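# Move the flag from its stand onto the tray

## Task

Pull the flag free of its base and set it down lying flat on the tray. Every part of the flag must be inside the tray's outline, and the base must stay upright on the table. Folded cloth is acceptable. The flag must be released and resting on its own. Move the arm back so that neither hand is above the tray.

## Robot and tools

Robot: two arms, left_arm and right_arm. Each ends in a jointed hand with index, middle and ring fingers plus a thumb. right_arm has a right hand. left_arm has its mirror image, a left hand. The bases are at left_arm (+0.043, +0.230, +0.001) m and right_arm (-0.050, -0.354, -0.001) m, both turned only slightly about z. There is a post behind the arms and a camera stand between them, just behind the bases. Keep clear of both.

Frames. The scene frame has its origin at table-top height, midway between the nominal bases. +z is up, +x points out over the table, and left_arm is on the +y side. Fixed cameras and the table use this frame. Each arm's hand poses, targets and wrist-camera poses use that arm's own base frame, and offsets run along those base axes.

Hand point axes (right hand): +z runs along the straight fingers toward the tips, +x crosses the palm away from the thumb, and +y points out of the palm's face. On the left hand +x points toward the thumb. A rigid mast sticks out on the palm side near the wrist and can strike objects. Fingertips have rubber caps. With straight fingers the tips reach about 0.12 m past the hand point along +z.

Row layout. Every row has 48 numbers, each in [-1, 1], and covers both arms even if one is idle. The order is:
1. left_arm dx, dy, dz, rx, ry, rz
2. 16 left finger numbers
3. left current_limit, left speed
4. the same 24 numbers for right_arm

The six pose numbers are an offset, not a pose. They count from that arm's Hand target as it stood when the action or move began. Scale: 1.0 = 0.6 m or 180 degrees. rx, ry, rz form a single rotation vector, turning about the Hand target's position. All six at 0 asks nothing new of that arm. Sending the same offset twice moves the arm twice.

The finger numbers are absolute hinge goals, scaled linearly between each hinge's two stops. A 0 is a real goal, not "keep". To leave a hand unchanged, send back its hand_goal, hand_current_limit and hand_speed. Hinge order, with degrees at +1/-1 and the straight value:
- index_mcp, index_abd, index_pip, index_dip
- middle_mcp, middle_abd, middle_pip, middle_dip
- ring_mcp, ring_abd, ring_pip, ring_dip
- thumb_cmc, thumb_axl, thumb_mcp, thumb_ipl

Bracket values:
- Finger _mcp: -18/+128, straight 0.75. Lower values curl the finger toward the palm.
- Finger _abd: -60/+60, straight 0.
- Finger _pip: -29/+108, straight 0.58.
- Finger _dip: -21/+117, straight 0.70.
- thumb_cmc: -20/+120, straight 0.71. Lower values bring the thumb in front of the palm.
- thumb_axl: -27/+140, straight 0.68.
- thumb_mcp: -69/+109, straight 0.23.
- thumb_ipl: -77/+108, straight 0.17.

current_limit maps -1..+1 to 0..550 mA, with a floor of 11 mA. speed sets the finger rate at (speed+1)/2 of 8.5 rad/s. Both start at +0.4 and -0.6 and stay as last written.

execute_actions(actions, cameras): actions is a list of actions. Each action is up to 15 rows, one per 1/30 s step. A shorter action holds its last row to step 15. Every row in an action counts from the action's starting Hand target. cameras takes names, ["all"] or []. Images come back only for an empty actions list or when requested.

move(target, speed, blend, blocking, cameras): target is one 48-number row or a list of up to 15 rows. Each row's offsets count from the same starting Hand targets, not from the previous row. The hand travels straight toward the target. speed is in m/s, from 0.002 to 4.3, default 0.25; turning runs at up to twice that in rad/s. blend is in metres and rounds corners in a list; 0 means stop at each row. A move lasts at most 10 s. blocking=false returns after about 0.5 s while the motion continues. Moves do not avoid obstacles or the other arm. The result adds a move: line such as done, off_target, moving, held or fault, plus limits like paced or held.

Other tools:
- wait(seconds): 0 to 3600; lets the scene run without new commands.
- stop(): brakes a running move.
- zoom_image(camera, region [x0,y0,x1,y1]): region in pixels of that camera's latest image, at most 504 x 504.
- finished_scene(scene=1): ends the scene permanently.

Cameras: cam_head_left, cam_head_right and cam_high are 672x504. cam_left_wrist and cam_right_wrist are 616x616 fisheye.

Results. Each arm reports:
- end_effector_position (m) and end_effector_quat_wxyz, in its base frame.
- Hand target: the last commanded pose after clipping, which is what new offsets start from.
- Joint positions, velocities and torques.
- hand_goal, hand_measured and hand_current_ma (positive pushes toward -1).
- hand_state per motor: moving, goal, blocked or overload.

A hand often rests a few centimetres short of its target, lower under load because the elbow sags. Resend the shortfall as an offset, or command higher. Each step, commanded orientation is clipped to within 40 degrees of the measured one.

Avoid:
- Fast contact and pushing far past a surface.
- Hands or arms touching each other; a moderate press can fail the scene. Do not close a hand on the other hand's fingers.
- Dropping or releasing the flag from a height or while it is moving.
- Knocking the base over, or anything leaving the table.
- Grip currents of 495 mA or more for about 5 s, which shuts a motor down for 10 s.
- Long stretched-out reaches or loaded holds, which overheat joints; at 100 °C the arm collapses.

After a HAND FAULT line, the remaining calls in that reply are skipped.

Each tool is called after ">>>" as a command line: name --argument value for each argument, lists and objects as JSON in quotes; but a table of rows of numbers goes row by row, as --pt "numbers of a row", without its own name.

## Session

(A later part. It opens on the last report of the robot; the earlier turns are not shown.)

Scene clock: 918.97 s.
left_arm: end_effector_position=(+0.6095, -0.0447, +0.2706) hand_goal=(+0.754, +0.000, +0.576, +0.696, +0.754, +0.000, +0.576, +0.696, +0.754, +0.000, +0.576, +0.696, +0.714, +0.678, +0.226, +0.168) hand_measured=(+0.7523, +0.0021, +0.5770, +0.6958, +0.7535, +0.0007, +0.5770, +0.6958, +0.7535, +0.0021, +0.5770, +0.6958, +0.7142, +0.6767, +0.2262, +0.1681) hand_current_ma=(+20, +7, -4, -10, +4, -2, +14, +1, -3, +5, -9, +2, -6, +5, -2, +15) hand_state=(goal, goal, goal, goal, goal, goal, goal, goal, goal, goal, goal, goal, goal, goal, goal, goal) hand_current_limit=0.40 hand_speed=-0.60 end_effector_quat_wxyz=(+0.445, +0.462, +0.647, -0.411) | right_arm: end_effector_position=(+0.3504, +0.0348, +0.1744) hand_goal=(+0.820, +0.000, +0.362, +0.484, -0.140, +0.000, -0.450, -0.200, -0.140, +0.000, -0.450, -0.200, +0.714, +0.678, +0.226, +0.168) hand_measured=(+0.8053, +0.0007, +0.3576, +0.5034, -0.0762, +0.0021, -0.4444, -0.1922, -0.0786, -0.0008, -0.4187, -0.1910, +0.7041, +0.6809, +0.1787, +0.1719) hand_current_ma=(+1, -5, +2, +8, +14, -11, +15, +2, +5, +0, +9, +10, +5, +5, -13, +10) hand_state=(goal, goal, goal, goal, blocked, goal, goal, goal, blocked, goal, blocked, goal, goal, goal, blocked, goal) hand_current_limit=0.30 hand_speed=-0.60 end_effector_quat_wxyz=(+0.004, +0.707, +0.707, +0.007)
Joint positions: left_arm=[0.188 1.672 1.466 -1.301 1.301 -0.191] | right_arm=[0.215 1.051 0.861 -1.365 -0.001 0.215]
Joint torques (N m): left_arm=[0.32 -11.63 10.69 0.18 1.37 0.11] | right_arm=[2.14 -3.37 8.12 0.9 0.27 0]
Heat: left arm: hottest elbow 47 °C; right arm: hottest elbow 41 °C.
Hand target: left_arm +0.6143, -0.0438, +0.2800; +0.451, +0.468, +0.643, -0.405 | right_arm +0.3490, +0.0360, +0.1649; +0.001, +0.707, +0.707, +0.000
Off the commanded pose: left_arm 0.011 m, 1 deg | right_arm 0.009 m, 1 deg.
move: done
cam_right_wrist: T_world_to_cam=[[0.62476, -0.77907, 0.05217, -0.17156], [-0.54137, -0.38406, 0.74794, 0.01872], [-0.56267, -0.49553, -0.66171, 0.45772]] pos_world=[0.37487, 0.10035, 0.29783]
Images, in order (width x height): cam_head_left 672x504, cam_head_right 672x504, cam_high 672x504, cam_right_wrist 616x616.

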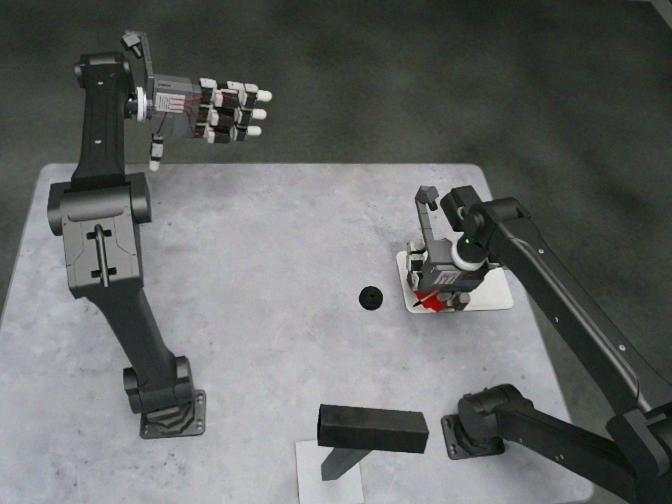

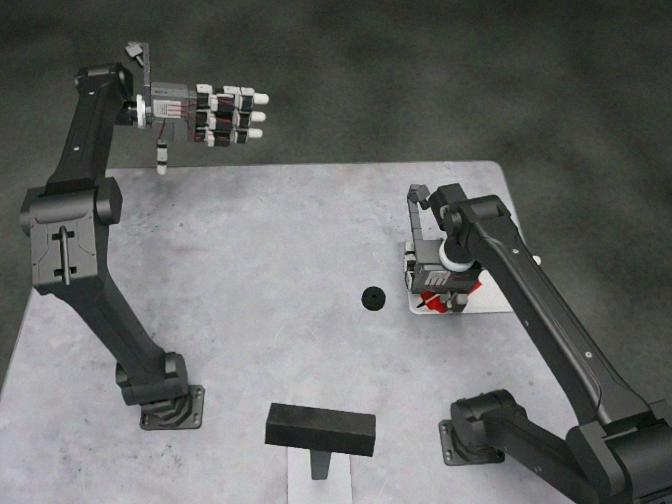

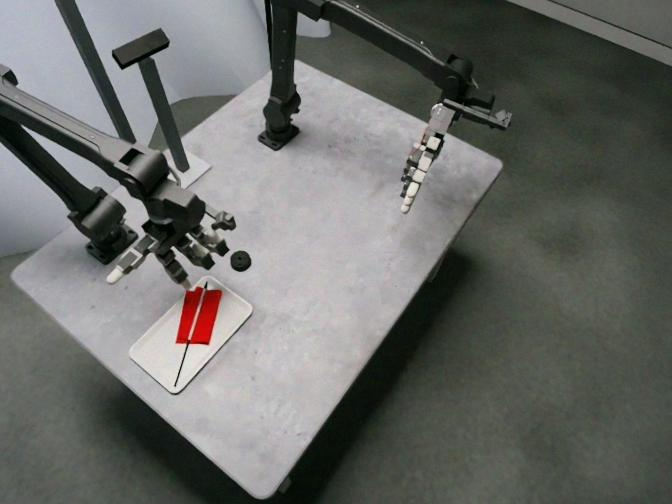

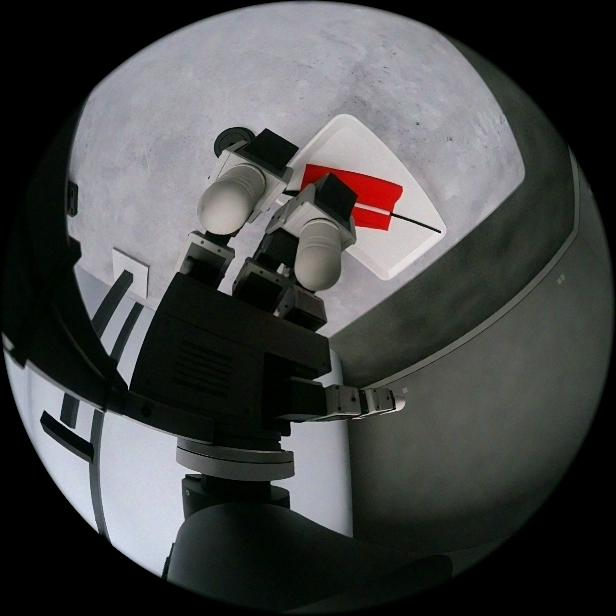

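>>> move --pt "0 0 0 0 0 0 0.754 0 0.576 0.696 0.754 0 0.576 0.696 0.754 0 0.576 0.696 0.714 0.678 0.226 0.168 0.4 -0.6 -0.0075 -0.0108 -0.0473 0 0 0 0.82 0 0.361 0.483 -0.14 0 -0.45 -0.20 -0.14 0 -0.45 -0.20 0.714 0.678 0.226 0.168 0.1 -0.6" --speed 0.05 --cameras '["cam_head_right","cam_head_left","cam_high"]'

>>> zoom_image --camera "cam_head_left" --region '[415, 265, 475, 325]'

>>> zoom_image --camera "cam_high" --region '[155, 260, 215, 320]'

Scene clock: 935.27 s.
left_arm: end_effector_position=(+0.6095, -0.0447, +0.2706) hand_goal=(+0.754, +0.000, +0.576, +0.696, +0.754, +0.000, +0.576, +0.696, +0.754, +0.000, +0.576, +0.696, +0.714, +0.678, +0.226, +0.168) hand_measured=(+0.7523, +0.0021, +0.5757, +0.6958, +0.7535, +0.0021, +0.5770, +0.6958, +0.7535, +0.0021, +0.5770, +0.6958, +0.7142, +0.6767, +0.2262, +0.1681) hand_current_ma=(-6, +0, -2, -12, -7, +11, +31, +19, -1, +6, -2, +8, +4, -7, +0, +19) hand_state=(goal, goal, goal, goal, goal, goal, goal, goal, goal, goal, goal, goal, goal, goal, goal, goal) hand_current_limit=0.40 hand_speed=-0.60 end_effector_quat_wxyz=(+0.445, +0.462, +0.647, -0.411) | right_arm: end_effector_position=(+0.3459, +0.0332, +0.1467) hand_goal=(+0.820, +0.000, +0.362, +0.484, -0.140, +0.000, -0.450, -0.200, -0.140, +0.000, -0.450, -0.200, +0.714, +0.678, +0.226, +0.168) hand_measured=(+0.8065, +0.0007, +0.3563, +0.5021, -0.0774, +0.0021, -0.4444, -0.1935, -0.0786, +0.0007, -0.4200, -0.1922, +0.7054, +0.6809, +0.1787, +0.1719) hand_current_ma=(+6, -17, +5, +3, +24, -7, +16, -4, +25, -4, +0, +2, +11, +2, -19, +5) hand_state=(goal, goal, goal, goal, blocked, goal, goal, goal, blocked, goal, blocked, goal, goal, goal, blocked, goal) hand_current_limit=0.10 hand_speed=-0.60 end_effector_quat_wxyz=(+0.005, +0.706, +0.708, +0.008)
Joint positions: left_arm=[0.188 1.672 1.466 -1.301 1.301 -0.191] | right_arm=[0.212 1.054 0.788 -1.287 0 0.21]
Joint torques (N m): left_arm=[0.38 -11.63 10.69 0.23 1.37 0.11] | right_arm=[0.85 -3.14 7.9 0.88 0.27 -0.13]
Heat: left arm: hottest elbow 47 °C; right arm: hottest elbow 42 °C.
Hand target: left_arm +0.6143, -0.0438, +0.2800; +0.451, +0.468, +0.643, -0.405 | right_arm +0.3445, +0.0295, +0.1366; +0.001, +0.707, +0.707, +0.000
Off the commanded pose: left_arm 0.011 m, 1 deg | right_arm 0.011 m, 1 deg.
move: off_target (right_arm)
Images, in order (width x height): cam_head_left 672x504, cam_head_right 672x504, cam_high 672x504.

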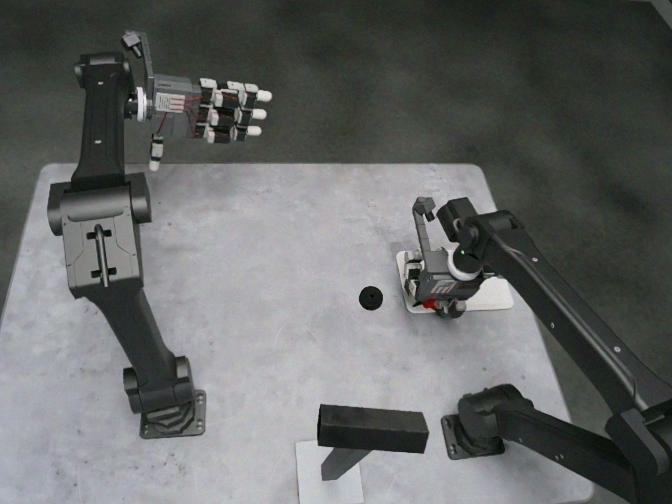

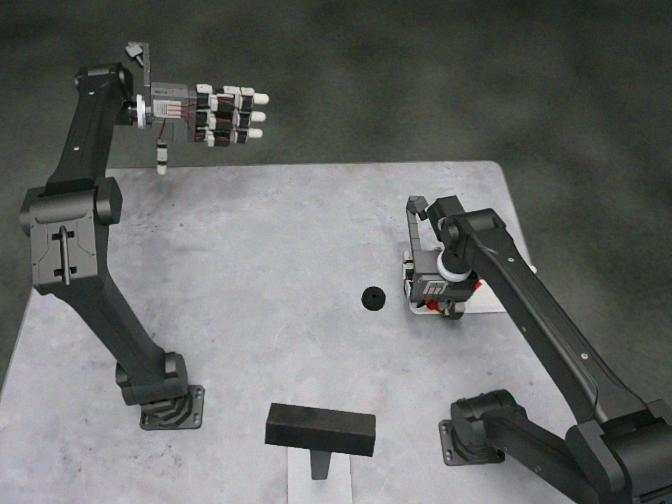

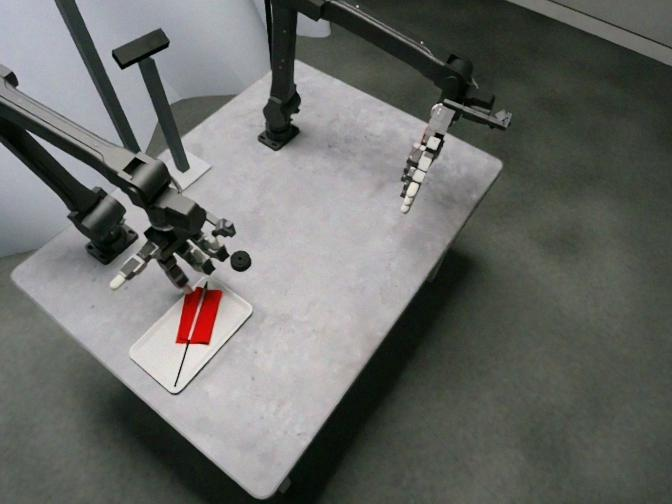

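Scaled by 8.400 from the camera's image (finer frame: 960x720).

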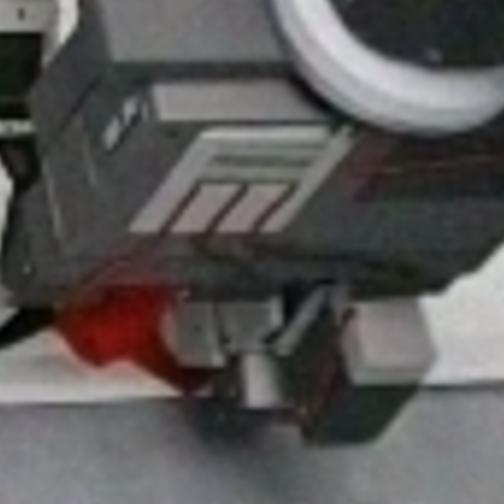

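Scaled by 8.400 from the camera's image (finer frame: 960x720).

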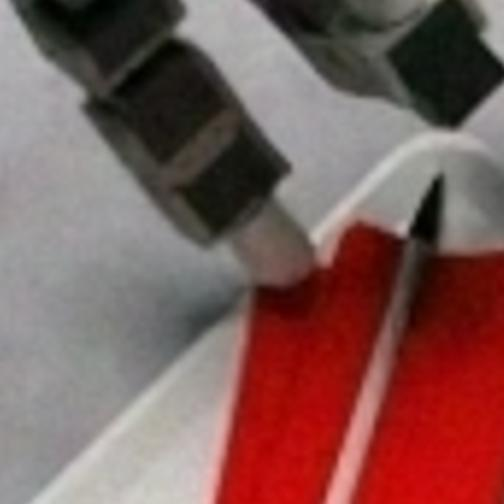

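>>> move --pt "0 0 0 0 0 0 0.754 0 0.576 0.696 0.754 0 0.576 0.696 0.754 0 0.576 0.696 0.714 0.678 0.226 0.168 0.4 -0.6 0 -0.0125 -0.0160 0 0 0 0.82 0 0.361 0.483 -0.14 0 -0.45 -0.20 -0.14 0 -0.45 -0.20 0.714 0.678 0.226 0.168 0.1 -0.6" --speed 0.05 --cameras '["cam_high"]'

>>> zoom_image --camera "cam_high" --region '[155, 260, 215, 320]'

Scene clock: 943.00 s.
left_arm: end_effector_position=(+0.6095, -0.0447, +0.2706) hand_goal=(+0.754, +0.000, +0.576, +0.696, +0.754, +0.000, +0.576, +0.696, +0.754, +0.000, +0.576, +0.696, +0.714, +0.678, +0.226, +0.168) hand_measured=(+0.7535, +0.0007, +0.5757, +0.6971, +0.7535, +0.0021, +0.5770, +0.6958, +0.7523, +0.0021, +0.5770, +0.6958, +0.7129, +0.6767, +0.2252, +0.1681) hand_current_ma=(+29, -15, -5, -15, +13, -3, +4, +8, -5, +5, -14, +11, +7, -11, +2, +5) hand_state=(goal, goal, goal, goal, goal, goal, goal, goal, goal, goal, goal, goal, goal, goal, goal, goal) hand_current_limit=0.40 hand_speed=-0.60 end_effector_quat_wxyz=(+0.445, +0.462, +0.647, -0.411) | right_arm: end_effector_position=(+0.3462, +0.0253, +0.1369) hand_goal=(+0.820, +0.000, +0.362, +0.484, -0.140, +0.000, -0.450, -0.200, -0.140, +0.000, -0.450, -0.200, +0.714, +0.678, +0.226, +0.168) hand_measured=(+0.8053, +0.0095, +0.3576, +0.5034, -0.0762, +0.0021, -0.4444, -0.1922, -0.0786, +0.0007, -0.4187, -0.1922, +0.7041, +0.6820, +0.1797, +0.1719) hand_current_ma=(+2, -9, -2, +12, +20, -10, +5, +2, -4, -4, +6, +6, +16, -3, -18, +14) hand_state=(goal, goal, goal, goal, blocked, goal, goal, goal, blocked, goal, blocked, goal, goal, goal, blocked, goal) hand_current_limit=0.10 hand_speed=-0.60 end_effector_quat_wxyz=(+0.005, +0.707, +0.707, +0.007)
Joint positions: left_arm=[0.188 1.672 1.466 -1.301 1.301 -0.191] | right_arm=[0.183 1.06 0.765 -1.258 0 0.182]
Joint torques (N m): left_arm=[0.38 -11.63 10.69 0.2 1.37 0.11] | right_arm=[0.91 -3.19 7.86 0.91 0.23 -0.13]
Heat: left arm: hottest elbow 47 °C; right arm: hottest elbow 42 °C.
Hand target: left_arm +0.6143, -0.0438, +0.2800; +0.451, +0.468, +0.643, -0.405 | right_arm +0.3445, +0.0220, +0.1269; +0.001, +0.707, +0.707, +0.000
Off the commanded pose: left_arm 0.011 m, 1 deg | right_arm 0.011 m, 1 deg.
move: off_target (right_arm)

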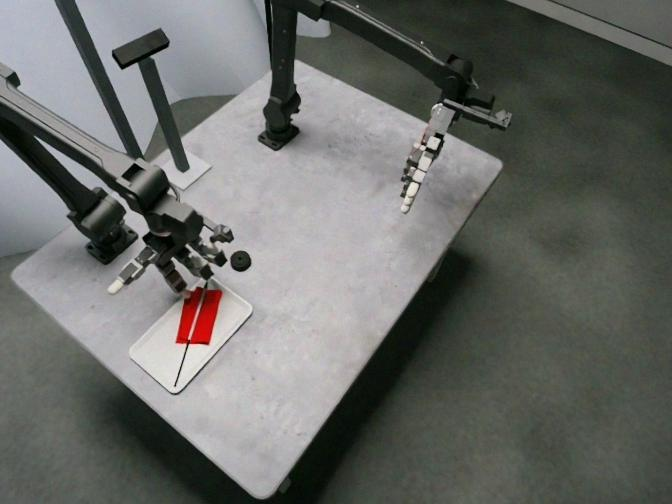

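Scaled by 8.400 from the camera's image (finer frame: 960x720).

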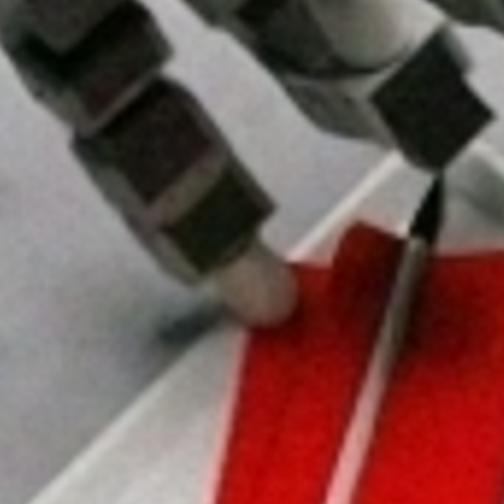

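>>> move --pt "0 0 0 0 0 0 0.754 0 0.576 0.696 0.754 0 0.576 0.696 0.754 0 0.576 0.696 0.714 0.678 0.226 0.168 0.4 -0.6 0 0 -0.0075 0 0 0 0.82 0 0.361 0.483 -0.14 0 -0.45 -0.20 -0.14 0 -0.45 -0.20 0.714 0.678 0.226 0.168 0.1 -0.85" --pt "0 0 0 0 0 0 0.754 0 0.576 0.696 0.754 0 0.576 0.696 0.754 0 0.576 0.696 0.714 0.678 0.226 0.168 0.4 -0.6 0 0 -0.0076 0 0 0 0.70 0 0.361 0.483 -0.14 0 -0.45 -0.20 -0.14 0 -0.45 -0.20 0.714 0.678 0.226 0.168 0.1 -0.85" --speed 0.03 --cameras '["cam_high","cam_head_left"]'

>>> zoom_image --camera "cam_high" --region '[155, 260, 215, 320]'

>>> zoom_image --camera "cam_head_left" --region '[400, 265, 460, 325]'

Scene clock: 951.13 s.
left_arm: end_effector_position=(+0.6095, -0.0447, +0.2706) hand_goal=(+0.754, +0.000, +0.576, +0.696, +0.754, +0.000, +0.576, +0.696, +0.754, +0.000, +0.576, +0.696, +0.714, +0.678, +0.226, +0.168) hand_measured=(+0.7535, +0.0021, +0.5770, +0.6958, +0.7523, +0.0021, +0.5770, +0.6971, +0.7535, +0.0021, +0.5770, +0.6958, +0.7142, +0.6777, +0.2252, +0.1672) hand_current_ma=(+6, +5, +16, -6, +11, +4, +5, +7, -2, +7, -6, +21, +1, -7, -9, -4) hand_state=(goal, goal, goal, goal, goal, goal, goal, goal, goal, goal, goal, goal, goal, goal, goal, goal) hand_current_limit=0.40 hand_speed=-0.60 end_effector_quat_wxyz=(+0.445, +0.462, +0.647, -0.411) | right_arm: end_effector_position=(+0.3465, +0.0255, +0.1328) hand_goal=(+0.700, +0.000, +0.362, +0.484, -0.140, +0.000, -0.450, -0.200, -0.140, +0.000, -0.450, -0.200, +0.714, +0.678, +0.226, +0.168) hand_measured=(+0.7088, +0.0080, +0.3601, +0.4945, -0.0774, +0.0021, -0.4431, -0.1935, -0.0774, +0.0007, -0.4200, -0.1910, +0.7054, +0.6820, +0.1777, +0.1719) hand_current_ma=(+9, -3, +0, +3, +19, -12, +6, +7, +7, +2, +5, +8, +10, -2, -21, +3) hand_state=(goal, goal, goal, goal, blocked, goal, goal, goal, blocked, goal, blocked, goal, goal, goal, blocked, goal) hand_current_limit=0.10 hand_speed=-0.85 end_effector_quat_wxyz=(+0.005, +0.706, +0.708, +0.008)
Joint positions: left_arm=[0.188 1.672 1.466 -1.301 1.301 -0.191] | right_arm=[0.183 1.064 0.756 -1.244 0 0.182]
Joint torques (N m): left_arm=[0.26 -11.69 10.69 0.21 1.37 0.11] | right_arm=[0.91 -3.14 7.77 0.92 0.23 -0.14]
Heat: left arm: hottest elbow 47 °C; right arm: hottest elbow 41 °C.
Hand target: left_arm +0.6143, -0.0438, +0.2800; +0.451, +0.468, +0.643, -0.405 | right_arm +0.3445, +0.0220, +0.1224; +0.001, +0.707, +0.707, +0.000
Off the commanded pose: left_arm 0.011 m, 1 deg | right_arm 0.011 m, 1 deg.
move: off_target (right_arm); target 2's new numbers were sent with right_arm's hand 0.011 m and 1 deg from that target
Images, in order (width x height): cam_head_left 672x504, cam_high 672x504.

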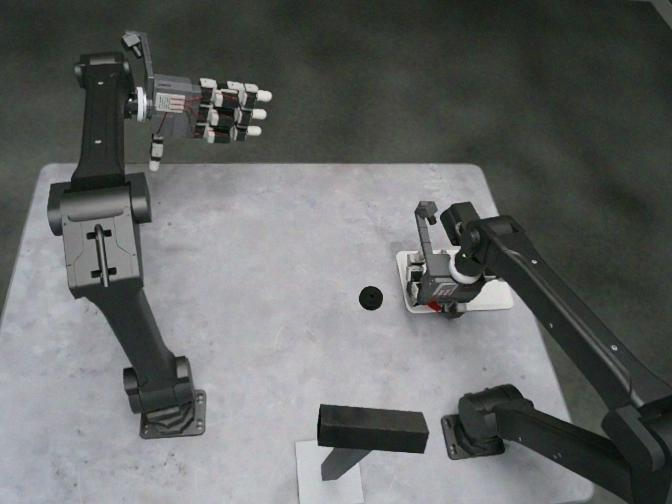

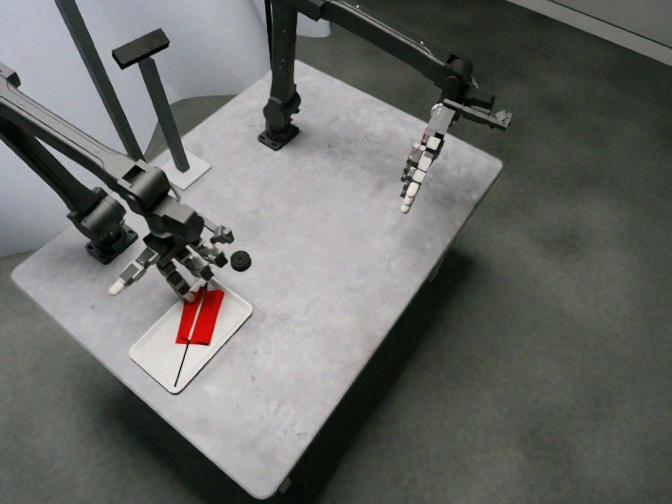

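Scaled by 8.400 from the camera's image (finer frame: 960x720).

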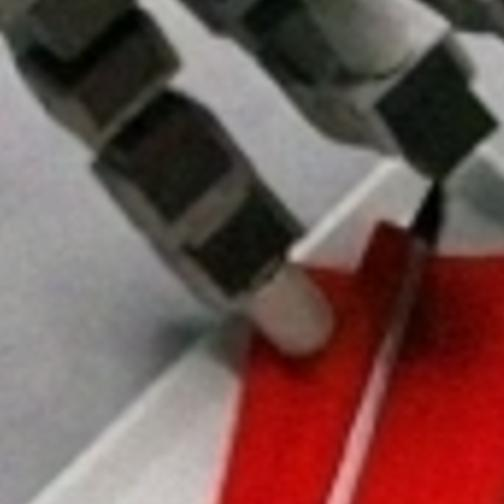

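Scaled by 8.400 from the camera's image (finer frame: 960x720).

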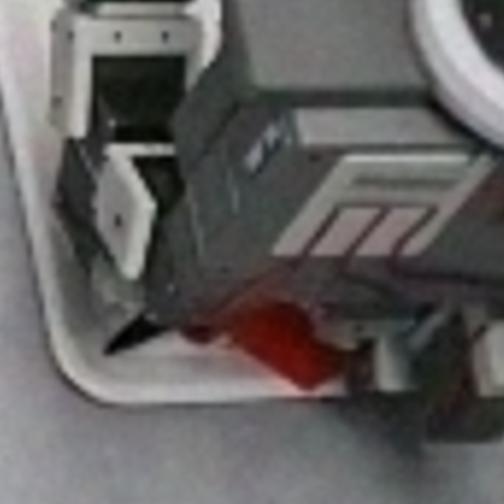

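>>> move --pt "0 0 0 0 0 0 0.754 0 0.576 0.696 0.754 0 0.576 0.696 0.754 0 0.576 0.696 0.714 0.678 0.226 0.168 0.4 -0.6 0 0 0.06 0 0 0 0.70 0 0.361 0.483 -0.14 0 -0.45 -0.20 -0.14 0 -0.45 -0.20 0.714 0.678 0.226 0.168 0.1 -0.85" --speed 0.06 --cameras '["cam_high","cam_head_left"]'

>>> zoom_image --camera "cam_high" --region '[155, 260, 215, 320]'

>>> zoom_image --camera "cam_head_left" --region '[400, 265, 460, 325]'

Scene clock: 956.73 s.
left_arm: end_effector_position=(+0.6095, -0.0447, +0.2706) hand_goal=(+0.754, +0.000, +0.576, +0.696, +0.754, +0.000, +0.576, +0.696, +0.754, +0.000, +0.576, +0.696, +0.714, +0.678, +0.226, +0.168) hand_measured=(+0.7535, +0.0007, +0.5770, +0.6958, +0.7523, +0.0021, +0.5770, +0.6971, +0.7523, +0.0036, +0.5770, +0.6958, +0.7129, +0.6767, +0.2262, +0.1672) hand_current_ma=(+12, +1, +2, -14, +22, -12, +16, +14, +1, +2, +13, +19, -1, -23, +2, +11) hand_state=(goal, goal, goal, goal, goal, goal, goal, goal, goal, goal, goal, goal, goal, goal, goal, goal) hand_current_limit=0.40 hand_speed=-0.60 end_effector_quat_wxyz=(+0.445, +0.462, +0.647, -0.411) | right_arm: end_effector_position=(+0.3292, +0.0222, +0.1348) hand_goal=(+0.700, +0.000, +0.362, +0.484, -0.140, +0.000, -0.450, -0.200, -0.140, +0.000, -0.450, -0.200, +0.714, +0.678, +0.226, +0.168) hand_measured=(+0.7016, +0.0065, +0.3601, +0.4919, -0.0774, +0.0021, -0.4457, -0.1922, -0.0786, +0.0007, -0.4187, -0.1910, +0.7041, +0.6820, +0.1787, +0.1710) hand_current_ma=(+5, -14, -13, +5, +9, -9, +15, +4, +7, -5, +2, +3, -2, -13, -21, +0) hand_state=(goal, goal, goal, goal, blocked, goal, goal, goal, blocked, goal, blocked, goal, goal, goal, blocked, goal) hand_current_limit=0.10 hand_speed=-0.85 end_effector_quat_wxyz=(-0.013, +0.706, +0.708, -0.019)
Joint positions: left_arm=[0.188 1.672 1.466 -1.301 1.301 -0.191] | right_arm=[0.183 1.053 0.768 -1.333 0 0.182]
Joint torques (N m): left_arm=[0.32 -11.63 10.7 0.2 1.37 0.11] | right_arm=[0.91 -4.6 13.33 -0.03 0.26 -0.12]
Heat: left arm: hottest elbow 47 °C; right arm: hottest elbow 41 °C.
Hand target: left_arm +0.6143, -0.0438, +0.2800; +0.451, +0.468, +0.643, -0.405 | right_arm +0.3446, +0.0221, +0.1585; +0.001, +0.707, +0.707, +0.000
Off the commanded pose: left_arm 0.011 m, 1 deg | right_arm 0.028 m, 3 deg.
move: off_target (right_arm)
Images, in order (width x height): cam_head_left 672x504, cam_high 672x504.

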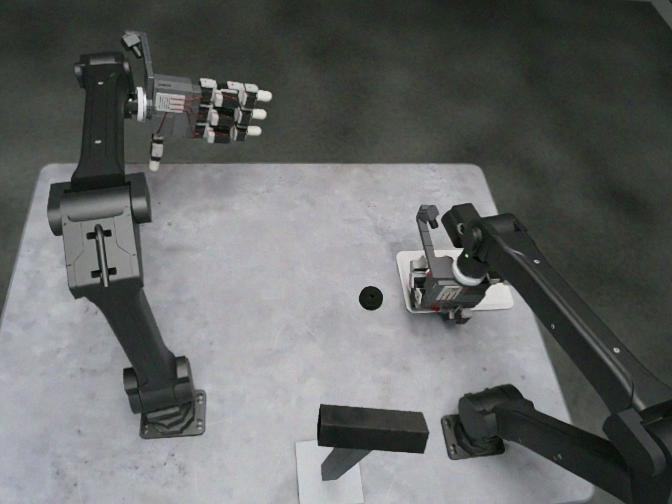

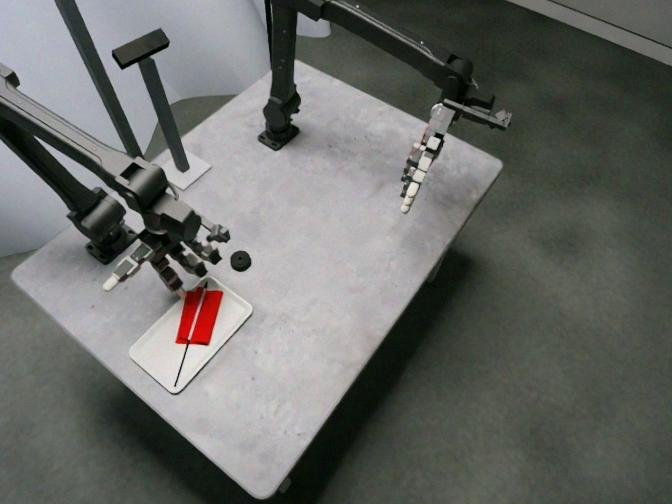

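Scaled by 8.400 from the camera's image (finer frame: 960x720).

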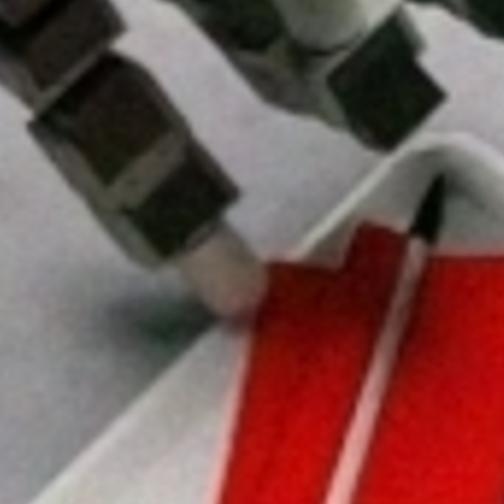

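Scaled by 8.400 from the camera's image (finer frame: 960x720).

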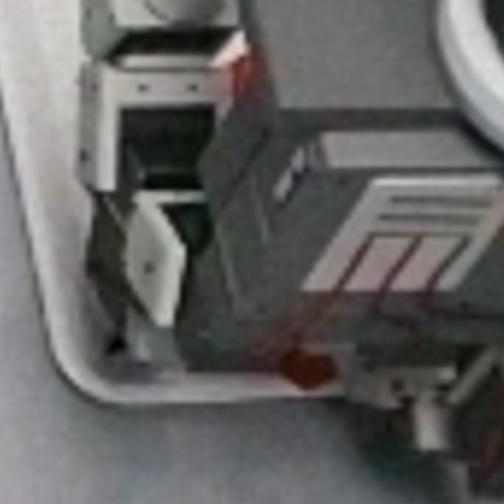

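>>> move --pt "0 0 0 0 0 0 0.754 0 0.576 0.696 0.754 0 0.576 0.696 0.754 0 0.576 0.696 0.714 0.678 0.226 0.168 0.4 -0.6 0 0 0.08 0 0 0 0.82 0 0.361 0.483 -0.14 0 -0.45 -0.20 -0.14 0 -0.45 -0.20 0.714 0.678 0.226 0.168 0.1 -0.85" --speed 0.1 --cameras '["cam_high","cam_head_left"]'

>>> zoom_image --camera "cam_high" --region '[155, 260, 215, 320]'

>>> zoom_image --camera "cam_head_left" --region '[400, 265, 460, 325]'

Scene clock: 964.13 s.
left_arm: end_effector_position=(+0.6095, -0.0447, +0.2706) hand_goal=(+0.754, +0.000, +0.576, +0.696, +0.754, +0.000, +0.576, +0.696, +0.754, +0.000, +0.576, +0.696, +0.714, +0.678, +0.226, +0.168) hand_measured=(+0.7523, +0.0021, +0.5770, +0.6971, +0.7535, +0.0021, +0.5782, +0.6958, +0.7535, +0.0021, +0.5770, +0.6958, +0.7154, +0.6767, +0.2252, +0.1681) hand_current_ma=(-1, -15, +5, -6, -1, +15, +3, +5, -8, +2, +4, -5, +0, -8, -8, -5) hand_state=(goal, goal, goal, goal, goal, goal, goal, goal, goal, goal, goal, goal, goal, goal, goal, goal) hand_current_limit=0.40 hand_speed=-0.60 end_effector_quat_wxyz=(+0.445, +0.462, +0.647, -0.411) | right_arm: end_effector_position=(+0.3314, +0.0226, +0.1828) hand_goal=(+0.820, +0.000, +0.362, +0.484, -0.140, +0.000, -0.450, -0.200, -0.140, +0.000, -0.450, -0.200, +0.714, +0.678, +0.226, +0.168) hand_measured=(+0.7933, +0.0065, +0.3601, +0.4932, -0.0762, +0.0021, -0.4444, -0.1922, -0.0774, +0.0036, -0.4187, -0.1922, +0.7041, +0.6820, +0.1787, +0.1719) hand_current_ma=(+7, -2, +0, -3, +8, -10, +9, +6, +11, +3, +2, +8, -5, -3, -29, +11) hand_state=(blocked, goal, goal, goal, blocked, goal, goal, goal, blocked, goal, blocked, goal, goal, goal, blocked, goal) hand_current_limit=0.10 hand_speed=-0.85 end_effector_quat_wxyz=(-0.013, +0.706, +0.708, -0.019)
Joint positions: left_arm=[0.188 1.672 1.466 -1.301 1.301 -0.191] | right_arm=[0.183 1.027 0.879 -1.469 0.001 0.182]
Joint torques (N m): left_arm=[0.32 -11.58 10.67 0.18 1.37 0.11] | right_arm=[0.91 -4.31 13.71 -0.05 0.25 -0.12]
Heat: left arm: hottest elbow 47 °C; right arm: hottest elbow 41 °C.
Hand target: left_arm +0.6143, -0.0438, +0.2800; +0.451, +0.468, +0.643, -0.405 | right_arm +0.3445, +0.0220, +0.2064; +0.001, +0.707, +0.707, +0.000
Off the commanded pose: left_arm 0.011 m, 1 deg | right_arm 0.027 m, 3 deg.
move: off_target (right_arm)
Images, in order (width x height): cam_head_left 672x504, cam_high 672x504.

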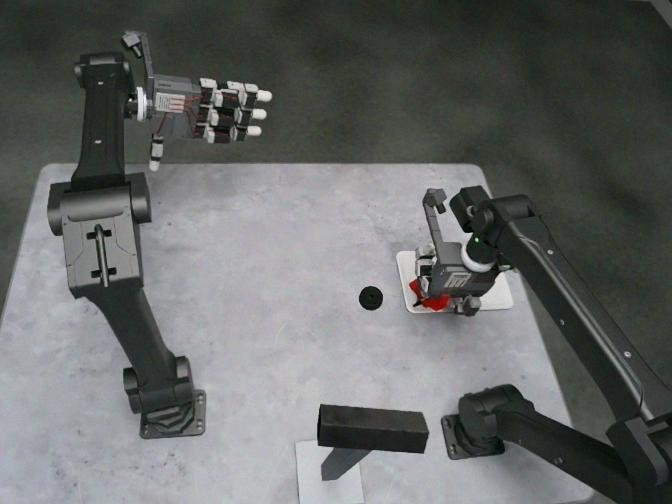

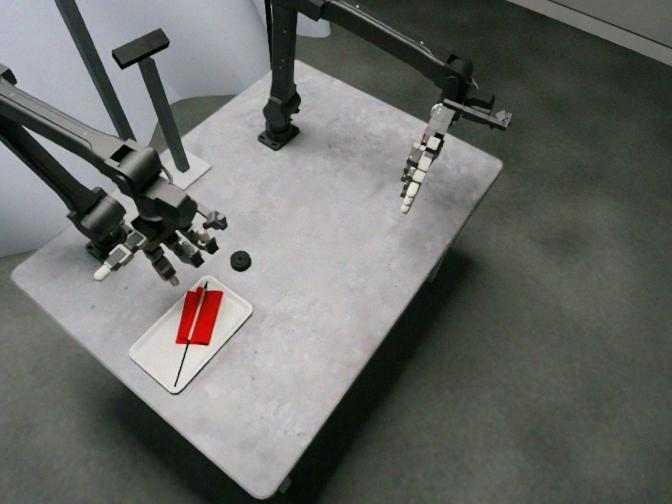

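Scaled by 8.400 from the camera's image (finer frame: 960x720).

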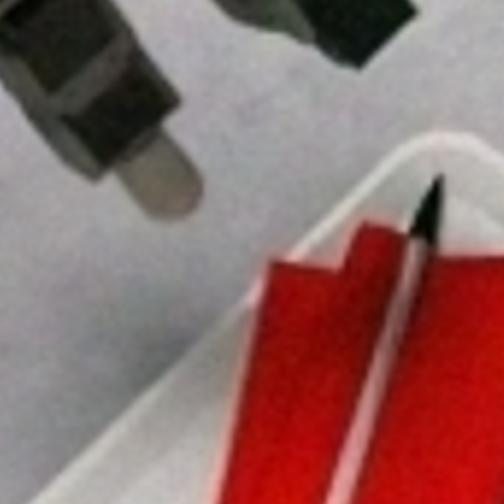

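Scaled by 8.400 from the camera's image (finer frame: 960x720).

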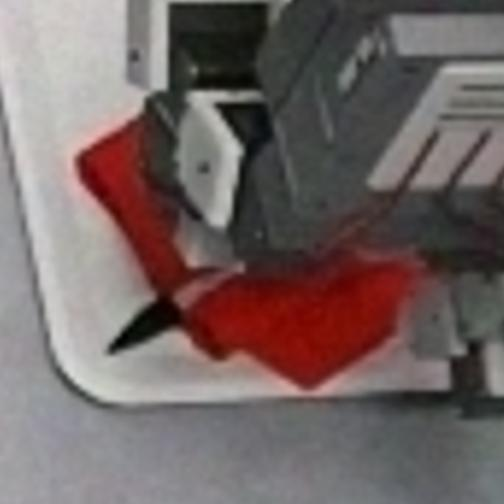

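>>> move --pt "0 0 0 0 0 0 0.754 0 0.576 0.696 0.754 0 0.576 0.696 0.754 0 0.576 0.696 0.714 0.678 0.226 0.168 0.4 -0.6 0.02 0.0208 -0.03 0 0 0 0.90 0 0.507 0.628 -0.14 0 -0.45 -0.20 -0.14 0 -0.45 -0.20 0.714 0.678 0.226 0.168 0.2 -0.7" --pt "0 0 0 0 0 0 0.754 0 0.576 0.696 0.754 0 0.576 0.696 0.754 0 0.576 0.696 0.714 0.678 0.226 0.168 0.4 -0.6 0.02 0.0208 -0.1023 0 0 0 0.90 0 0.507 0.628 -0.14 0 -0.45 -0.20 -0.14 0 -0.45 -0.20 0.714 0.678 0.226 0.168 0.2 -0.7" --speed 0.08 --cameras '["cam_high","cam_head_left"]'

>>> zoom_image --camera "cam_high" --region '[155, 260, 215, 320]'

>>> zoom_image --camera "cam_head_left" --region '[400, 265, 460, 325]'

Scene clock: 985.93 s.
left_arm: end_effector_position=(+0.6095, -0.0447, +0.2706) hand_goal=(+0.754, +0.000, +0.576, +0.696, +0.754, +0.000, +0.576, +0.696, +0.754, +0.000, +0.576, +0.696, +0.714, +0.678, +0.226, +0.168) hand_measured=(+0.7535, +0.0007, +0.5770, +0.6958, +0.7535, +0.0021, +0.5770, +0.6958, +0.7535, +0.0021, +0.5770, +0.6958, +0.7129, +0.6767, +0.2262, +0.1672) hand_current_ma=(+3, -8, +5, -4, +11, -1, +16, +10, -13, +6, -1, +25, +10, +5, +12, -2) hand_state=(goal, goal, goal, goal, goal, goal, goal, goal, goal, goal, goal, goal, goal, goal, goal, goal) hand_current_limit=0.40 hand_speed=-0.60 end_effector_quat_wxyz=(+0.445, +0.462, +0.647, -0.411) | right_arm: end_effector_position=(+0.3585, +0.0326, +0.1545) hand_goal=(+0.900, +0.000, +0.508, +0.628, -0.140, +0.000, -0.450, -0.200, -0.140, +0.000, -0.450, -0.200, +0.714, +0.678, +0.226, +0.168) hand_measured=(+0.8632, +0.0036, +0.4974, +0.6181, -0.0762, +0.0021, -0.4444, -0.1935, -0.0786, +0.0021, -0.4187, -0.1922, +0.7041, +0.6820, +0.1787, +0.1719) hand_current_ma=(+3, -23, -6, +4, +16, -10, +8, -5, +11, +8, +15, +0, +11, -1, -20, -2) hand_state=(blocked, goal, goal, goal, blocked, goal, goal, goal, blocked, goal, blocked, goal, goal, goal, blocked, goal) hand_current_limit=0.20 hand_speed=-0.70 end_effector_quat_wxyz=(+0.005, +0.707, +0.707, +0.006)
Joint positions: left_arm=[0.188 1.672 1.466 -1.301 1.301 -0.191] | right_arm=[0.201 1.087 0.831 -1.3 0.001 0.201]
Joint torques (N m): left_arm=[0.38 -11.63 10.69 0.2 1.37 0.11] | right_arm=[2.32 -3.78 8.01 0.88 0.22 0.03]
Heat: left arm: hottest elbow 47 °C; right arm: hottest elbow 42 °C.
Hand target: left_arm +0.6143, -0.0438, +0.2800; +0.451, +0.468, +0.643, -0.405 | right_arm +0.3565, +0.0345, +0.1451; +0.001, +0.707, +0.707, +0.000
Off the commanded pose: left_arm 0.011 m, 1 deg | right_arm 0.010 m, 1 deg.
move: done
Images, in order (width x height): cam_head_left 672x504, cam_high 672x504.

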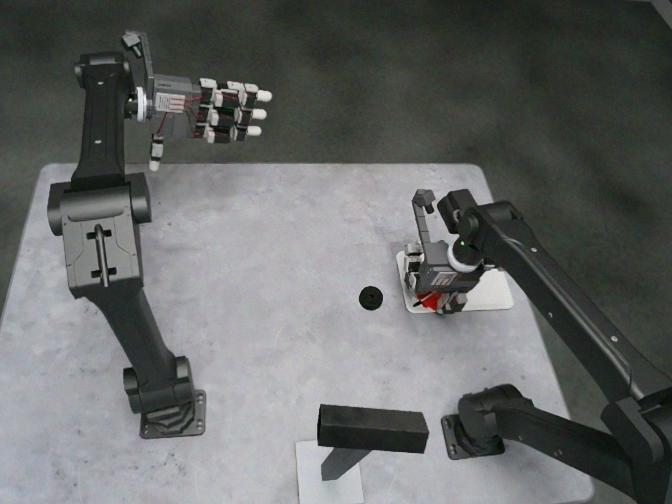

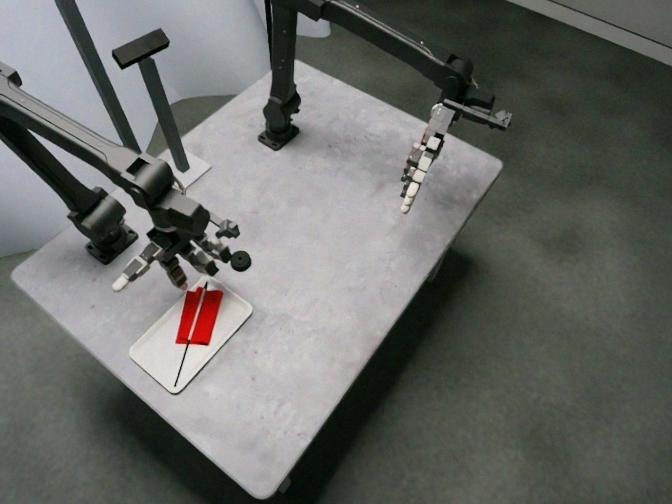

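Scaled by 8.400 from the camera's image (finer frame: 960x720).

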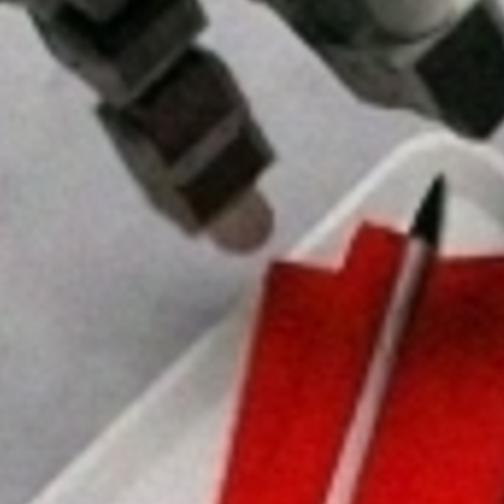

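Scaled by 8.400 from the camera's image (finer frame: 960x720).

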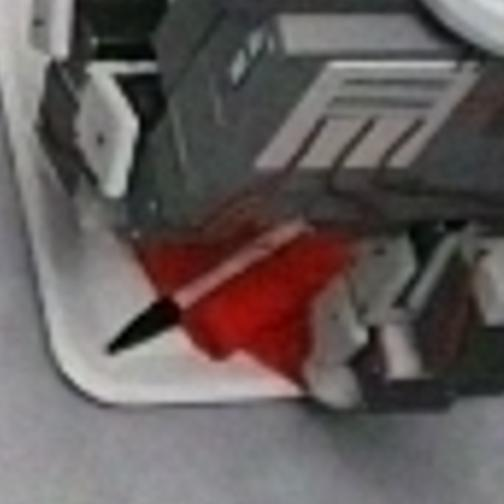

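>>> move --pt "0 0 0 0 0 0 0.754 0 0.576 0.696 0.754 0 0.576 0.696 0.754 0 0.576 0.696 0.714 0.678 0.226 0.168 0.4 -0.6 0 -0.0165 0 0 0 0 0.935 0 0.507 0.628 -0.14 0 -0.45 -0.20 -0.14 0 -0.45 -0.20 0.714 0.678 0.226 0.168 0.2 -0.8" --pt "0 0 0 0 0 0 0.754 0 0.576 0.696 0.754 0 0.576 0.696 0.754 0 0.576 0.696 0.714 0.678 0.226 0.168 0.4 -0.6 0 -0.0165 -0.0218 0 0 0 0.935 0 0.507 0.628 -0.14 0 -0.45 -0.20 -0.14 0 -0.45 -0.20 0.714 0.678 0.226 0.168 0.2 -0.8" --speed 0.05 --cameras '["cam_high","cam_head_left"]'

>>> zoom_image --camera "cam_high" --region '[155, 260, 215, 320]'

>>> zoom_image --camera "cam_head_left" --region '[400, 265, 460, 325]'

Scene clock: 1001.53 s.
left_arm: end_effector_position=(+0.6095, -0.0447, +0.2706) hand_goal=(+0.754, +0.000, +0.576, +0.696, +0.754, +0.000, +0.576, +0.696, +0.754, +0.000, +0.576, +0.696, +0.714, +0.678, +0.226, +0.168) hand_measured=(+0.7547, +0.0021, +0.5770, +0.6958, +0.7535, +0.0021, +0.5770, +0.6971, +0.7535, +0.0021, +0.5770, +0.6958, +0.7142, +0.6777, +0.2262, +0.1681) hand_current_ma=(+17, -17, -7, -21, -3, +15, +0, +15, -25, +14, +7, -1, +17, -15, -6, +0) hand_state=(goal, goal, goal, goal, goal, goal, goal, goal, goal, goal, goal, goal, goal, goal, goal, goal) hand_current_limit=0.40 hand_speed=-0.60 end_effector_quat_wxyz=(+0.445, +0.462, +0.647, -0.411) | right_arm: end_effector_position=(+0.3583, +0.0279, +0.1425) hand_goal=(+0.936, +0.000, +0.508, +0.628, -0.140, +0.000, -0.450, -0.200, -0.140, +0.000, -0.450, -0.200, +0.714, +0.678, +0.226, +0.168) hand_measured=(+0.8922, +0.0124, +0.4974, +0.6168, -0.0774, +0.0021, -0.4444, -0.1922, -0.0786, +0.0021, -0.4187, -0.1910, +0.7041, +0.6820, +0.1787, +0.1719) hand_current_ma=(+6, -11, -5, -3, +19, +4, +10, +1, +8, -6, +7, +0, +4, -1, -23, +5) hand_state=(blocked, goal, goal, goal, blocked, goal, goal, goal, blocked, goal, blocked, goal, goal, goal, blocked, goal) hand_current_limit=0.20 hand_speed=-0.80 end_effector_quat_wxyz=(+0.006, +0.707, +0.708, +0.007)
Joint positions: left_arm=[0.188 1.672 1.466 -1.301 1.301 -0.191] | right_arm=[0.185 1.091 0.801 -1.262 0.001 0.184]
Joint torques (N m): left_arm=[0.38 -11.69 10.69 0.2 1.37 0.12] | right_arm=[0.91 -3.6 7.83 0.91 0.2 -0.13]
Heat: left arm: hottest elbow 47 °C; right arm: hottest elbow 42 °C.
Hand target: left_arm +0.6143, -0.0438, +0.2800; +0.451, +0.468, +0.643, -0.405 | right_arm +0.3566, +0.0246, +0.1320; +0.001, +0.707, +0.707, +0.000
Off the commanded pose: left_arm 0.011 m, 1 deg | right_arm 0.011 m, 1 deg.
move: off_target (right_arm)
Images, in order (width x height): cam_head_left 672x504, cam_high 672x504.

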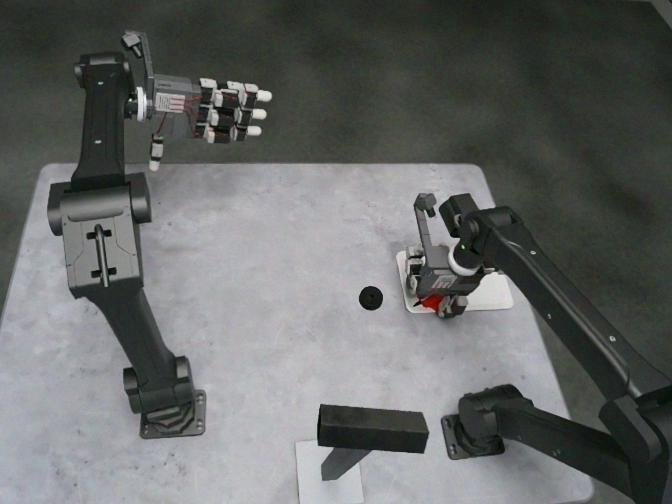

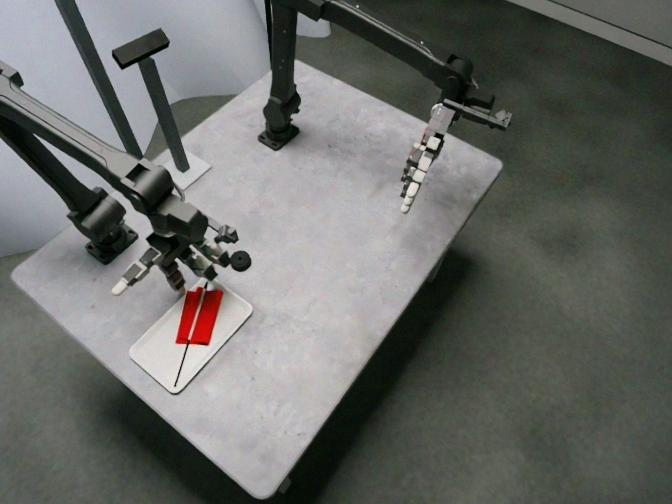

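Scaled by 8.400 from the camera's image (finer frame: 960x720).

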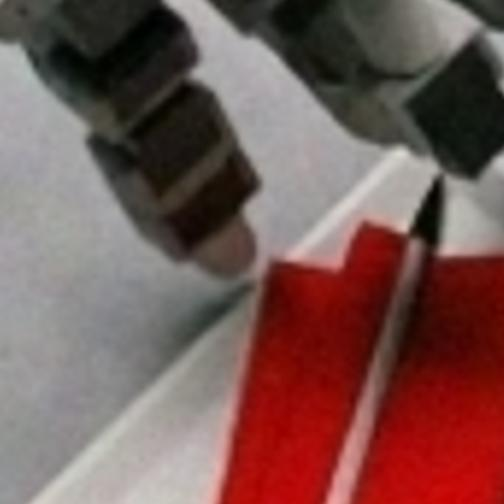

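Scaled by 8.400 from the camera's image (finer frame: 960x720).

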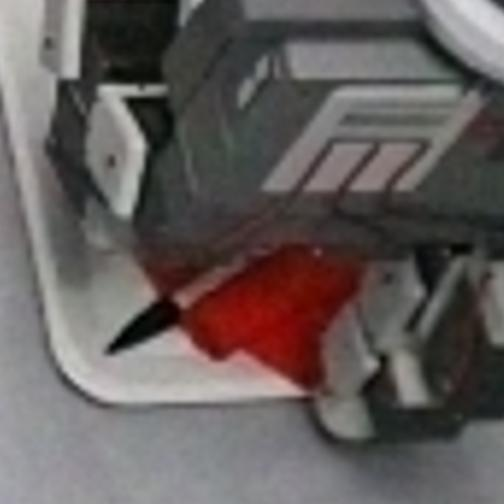

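>>> move --pt "0 0 0 0 0 0 0.754 0 0.576 0.696 0.754 0 0.576 0.696 0.754 0 0.576 0.696 0.714 0.678 0.226 0.168 0.4 -0.6 0 0 0 0 0 0 0.70 0 0.507 0.628 -0.14 0 -0.45 -0.20 -0.14 0 -0.45 -0.20 0.714 0.678 0.226 0.168 0.2 -0.85" --speed 0.05 --cameras '["cam_high","cam_head_left"]'

>>> zoom_image --camera "cam_high" --region '[155, 260, 215, 320]'

>>> zoom_image --camera "cam_head_left" --region '[400, 265, 460, 325]'

Scene clock: 1008.93 s.
left_arm: end_effector_position=(+0.6095, -0.0447, +0.2706) hand_goal=(+0.754, +0.000, +0.576, +0.696, +0.754, +0.000, +0.576, +0.696, +0.754, +0.000, +0.576, +0.696, +0.714, +0.678, +0.226, +0.168) hand_measured=(+0.7535, +0.0021, +0.5770, +0.6958, +0.7523, +0.0007, +0.5770, +0.6958, +0.7535, +0.0021, +0.5770, +0.6971, +0.7154, +0.6777, +0.2262, +0.1672) hand_current_ma=(-4, +2, -11, -11, +11, +9, +8, +1, -3, +0, +2, +15, +12, +1, -5, +9) hand_state=(goal, goal, goal, goal, goal, goal, goal, goal, goal, goal, goal, goal, goal, goal, goal, goal) hand_current_limit=0.40 hand_speed=-0.60 end_effector_quat_wxyz=(+0.445, +0.462, +0.647, -0.411) | right_arm: end_effector_position=(+0.3583, +0.0279, +0.1425) hand_goal=(+0.700, +0.000, +0.508, +0.628, -0.140, +0.000, -0.450, -0.200, -0.140, +0.000, -0.450, -0.200, +0.714, +0.678, +0.226, +0.168) hand_measured=(+0.7064, +0.0124, +0.4987, +0.6168, -0.0762, +0.0021, -0.4457, -0.1922, -0.0786, +0.0007, -0.4187, -0.1910, +0.7041, +0.6820, +0.1797, +0.1719) hand_current_ma=(+1, -13, -7, +10, +18, -13, +3, -3, +13, +0, +6, +14, +8, -2, -22, +11) hand_state=(goal, goal, goal, goal, blocked, goal, goal, goal, blocked, goal, blocked, goal, goal, goal, blocked, goal) hand_current_limit=0.20 hand_speed=-0.85 end_effector_quat_wxyz=(+0.006, +0.707, +0.708, +0.007)
Joint positions: left_arm=[0.188 1.672 1.466 -1.301 1.301 -0.191] | right_arm=[0.185 1.091 0.801 -1.262 0.001 0.184]
Joint torques (N m): left_arm=[0.38 -11.69 10.69 0.21 1.37 0.11] | right_arm=[0.91 -3.6 7.86 0.91 0.2 -0.14]
Heat: left arm: hottest elbow 47 °C; right arm: hottest elbow 41 °C.
Hand target: left_arm +0.6143, -0.0438, +0.2800; +0.451, +0.468, +0.643, -0.405 | right_arm +0.3565, +0.0246, +0.1319; +0.001, +0.707, +0.707, +0.000
Off the commanded pose: left_arm 0.011 m, 1 deg | right_arm 0.011 m, 1 deg.
move: done
Images, in order (width x height): cam_head_left 672x504, cam_high 672x504.

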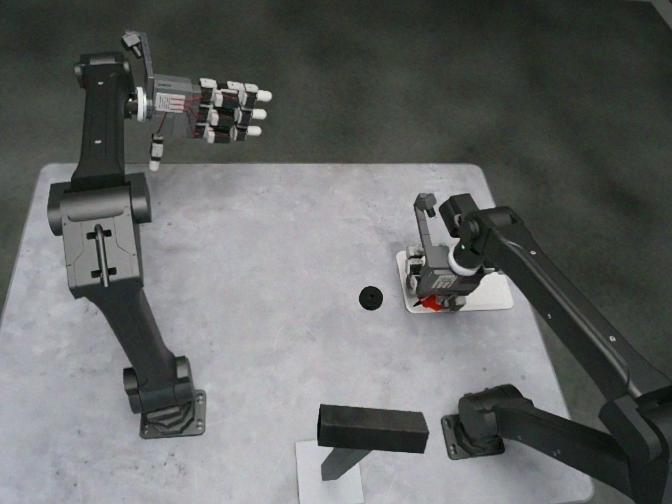

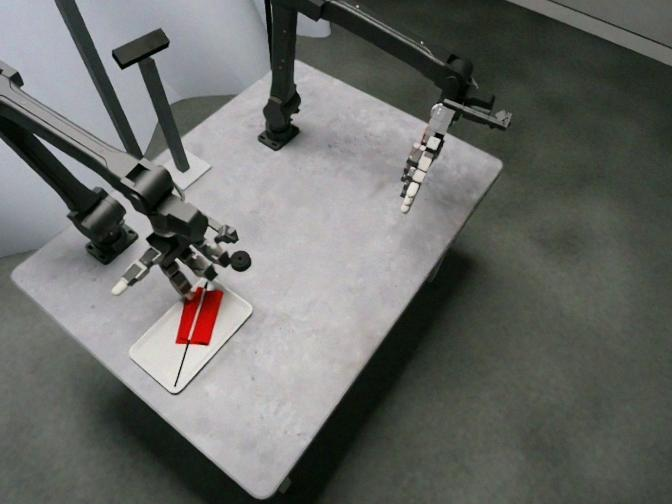

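Scaled by 8.400 from the camera's image (finer frame: 960x720).

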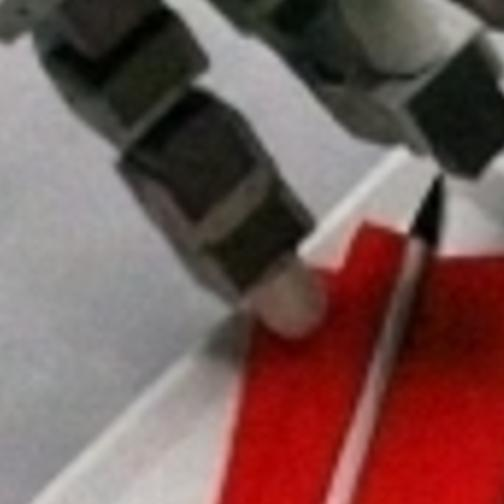

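Scaled by 8.400 from the camera's image (finer frame: 960x720).

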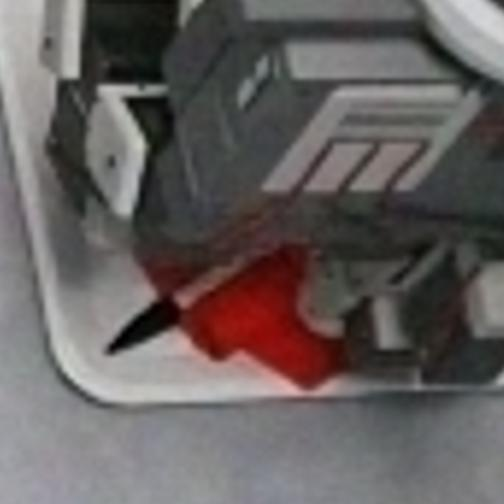

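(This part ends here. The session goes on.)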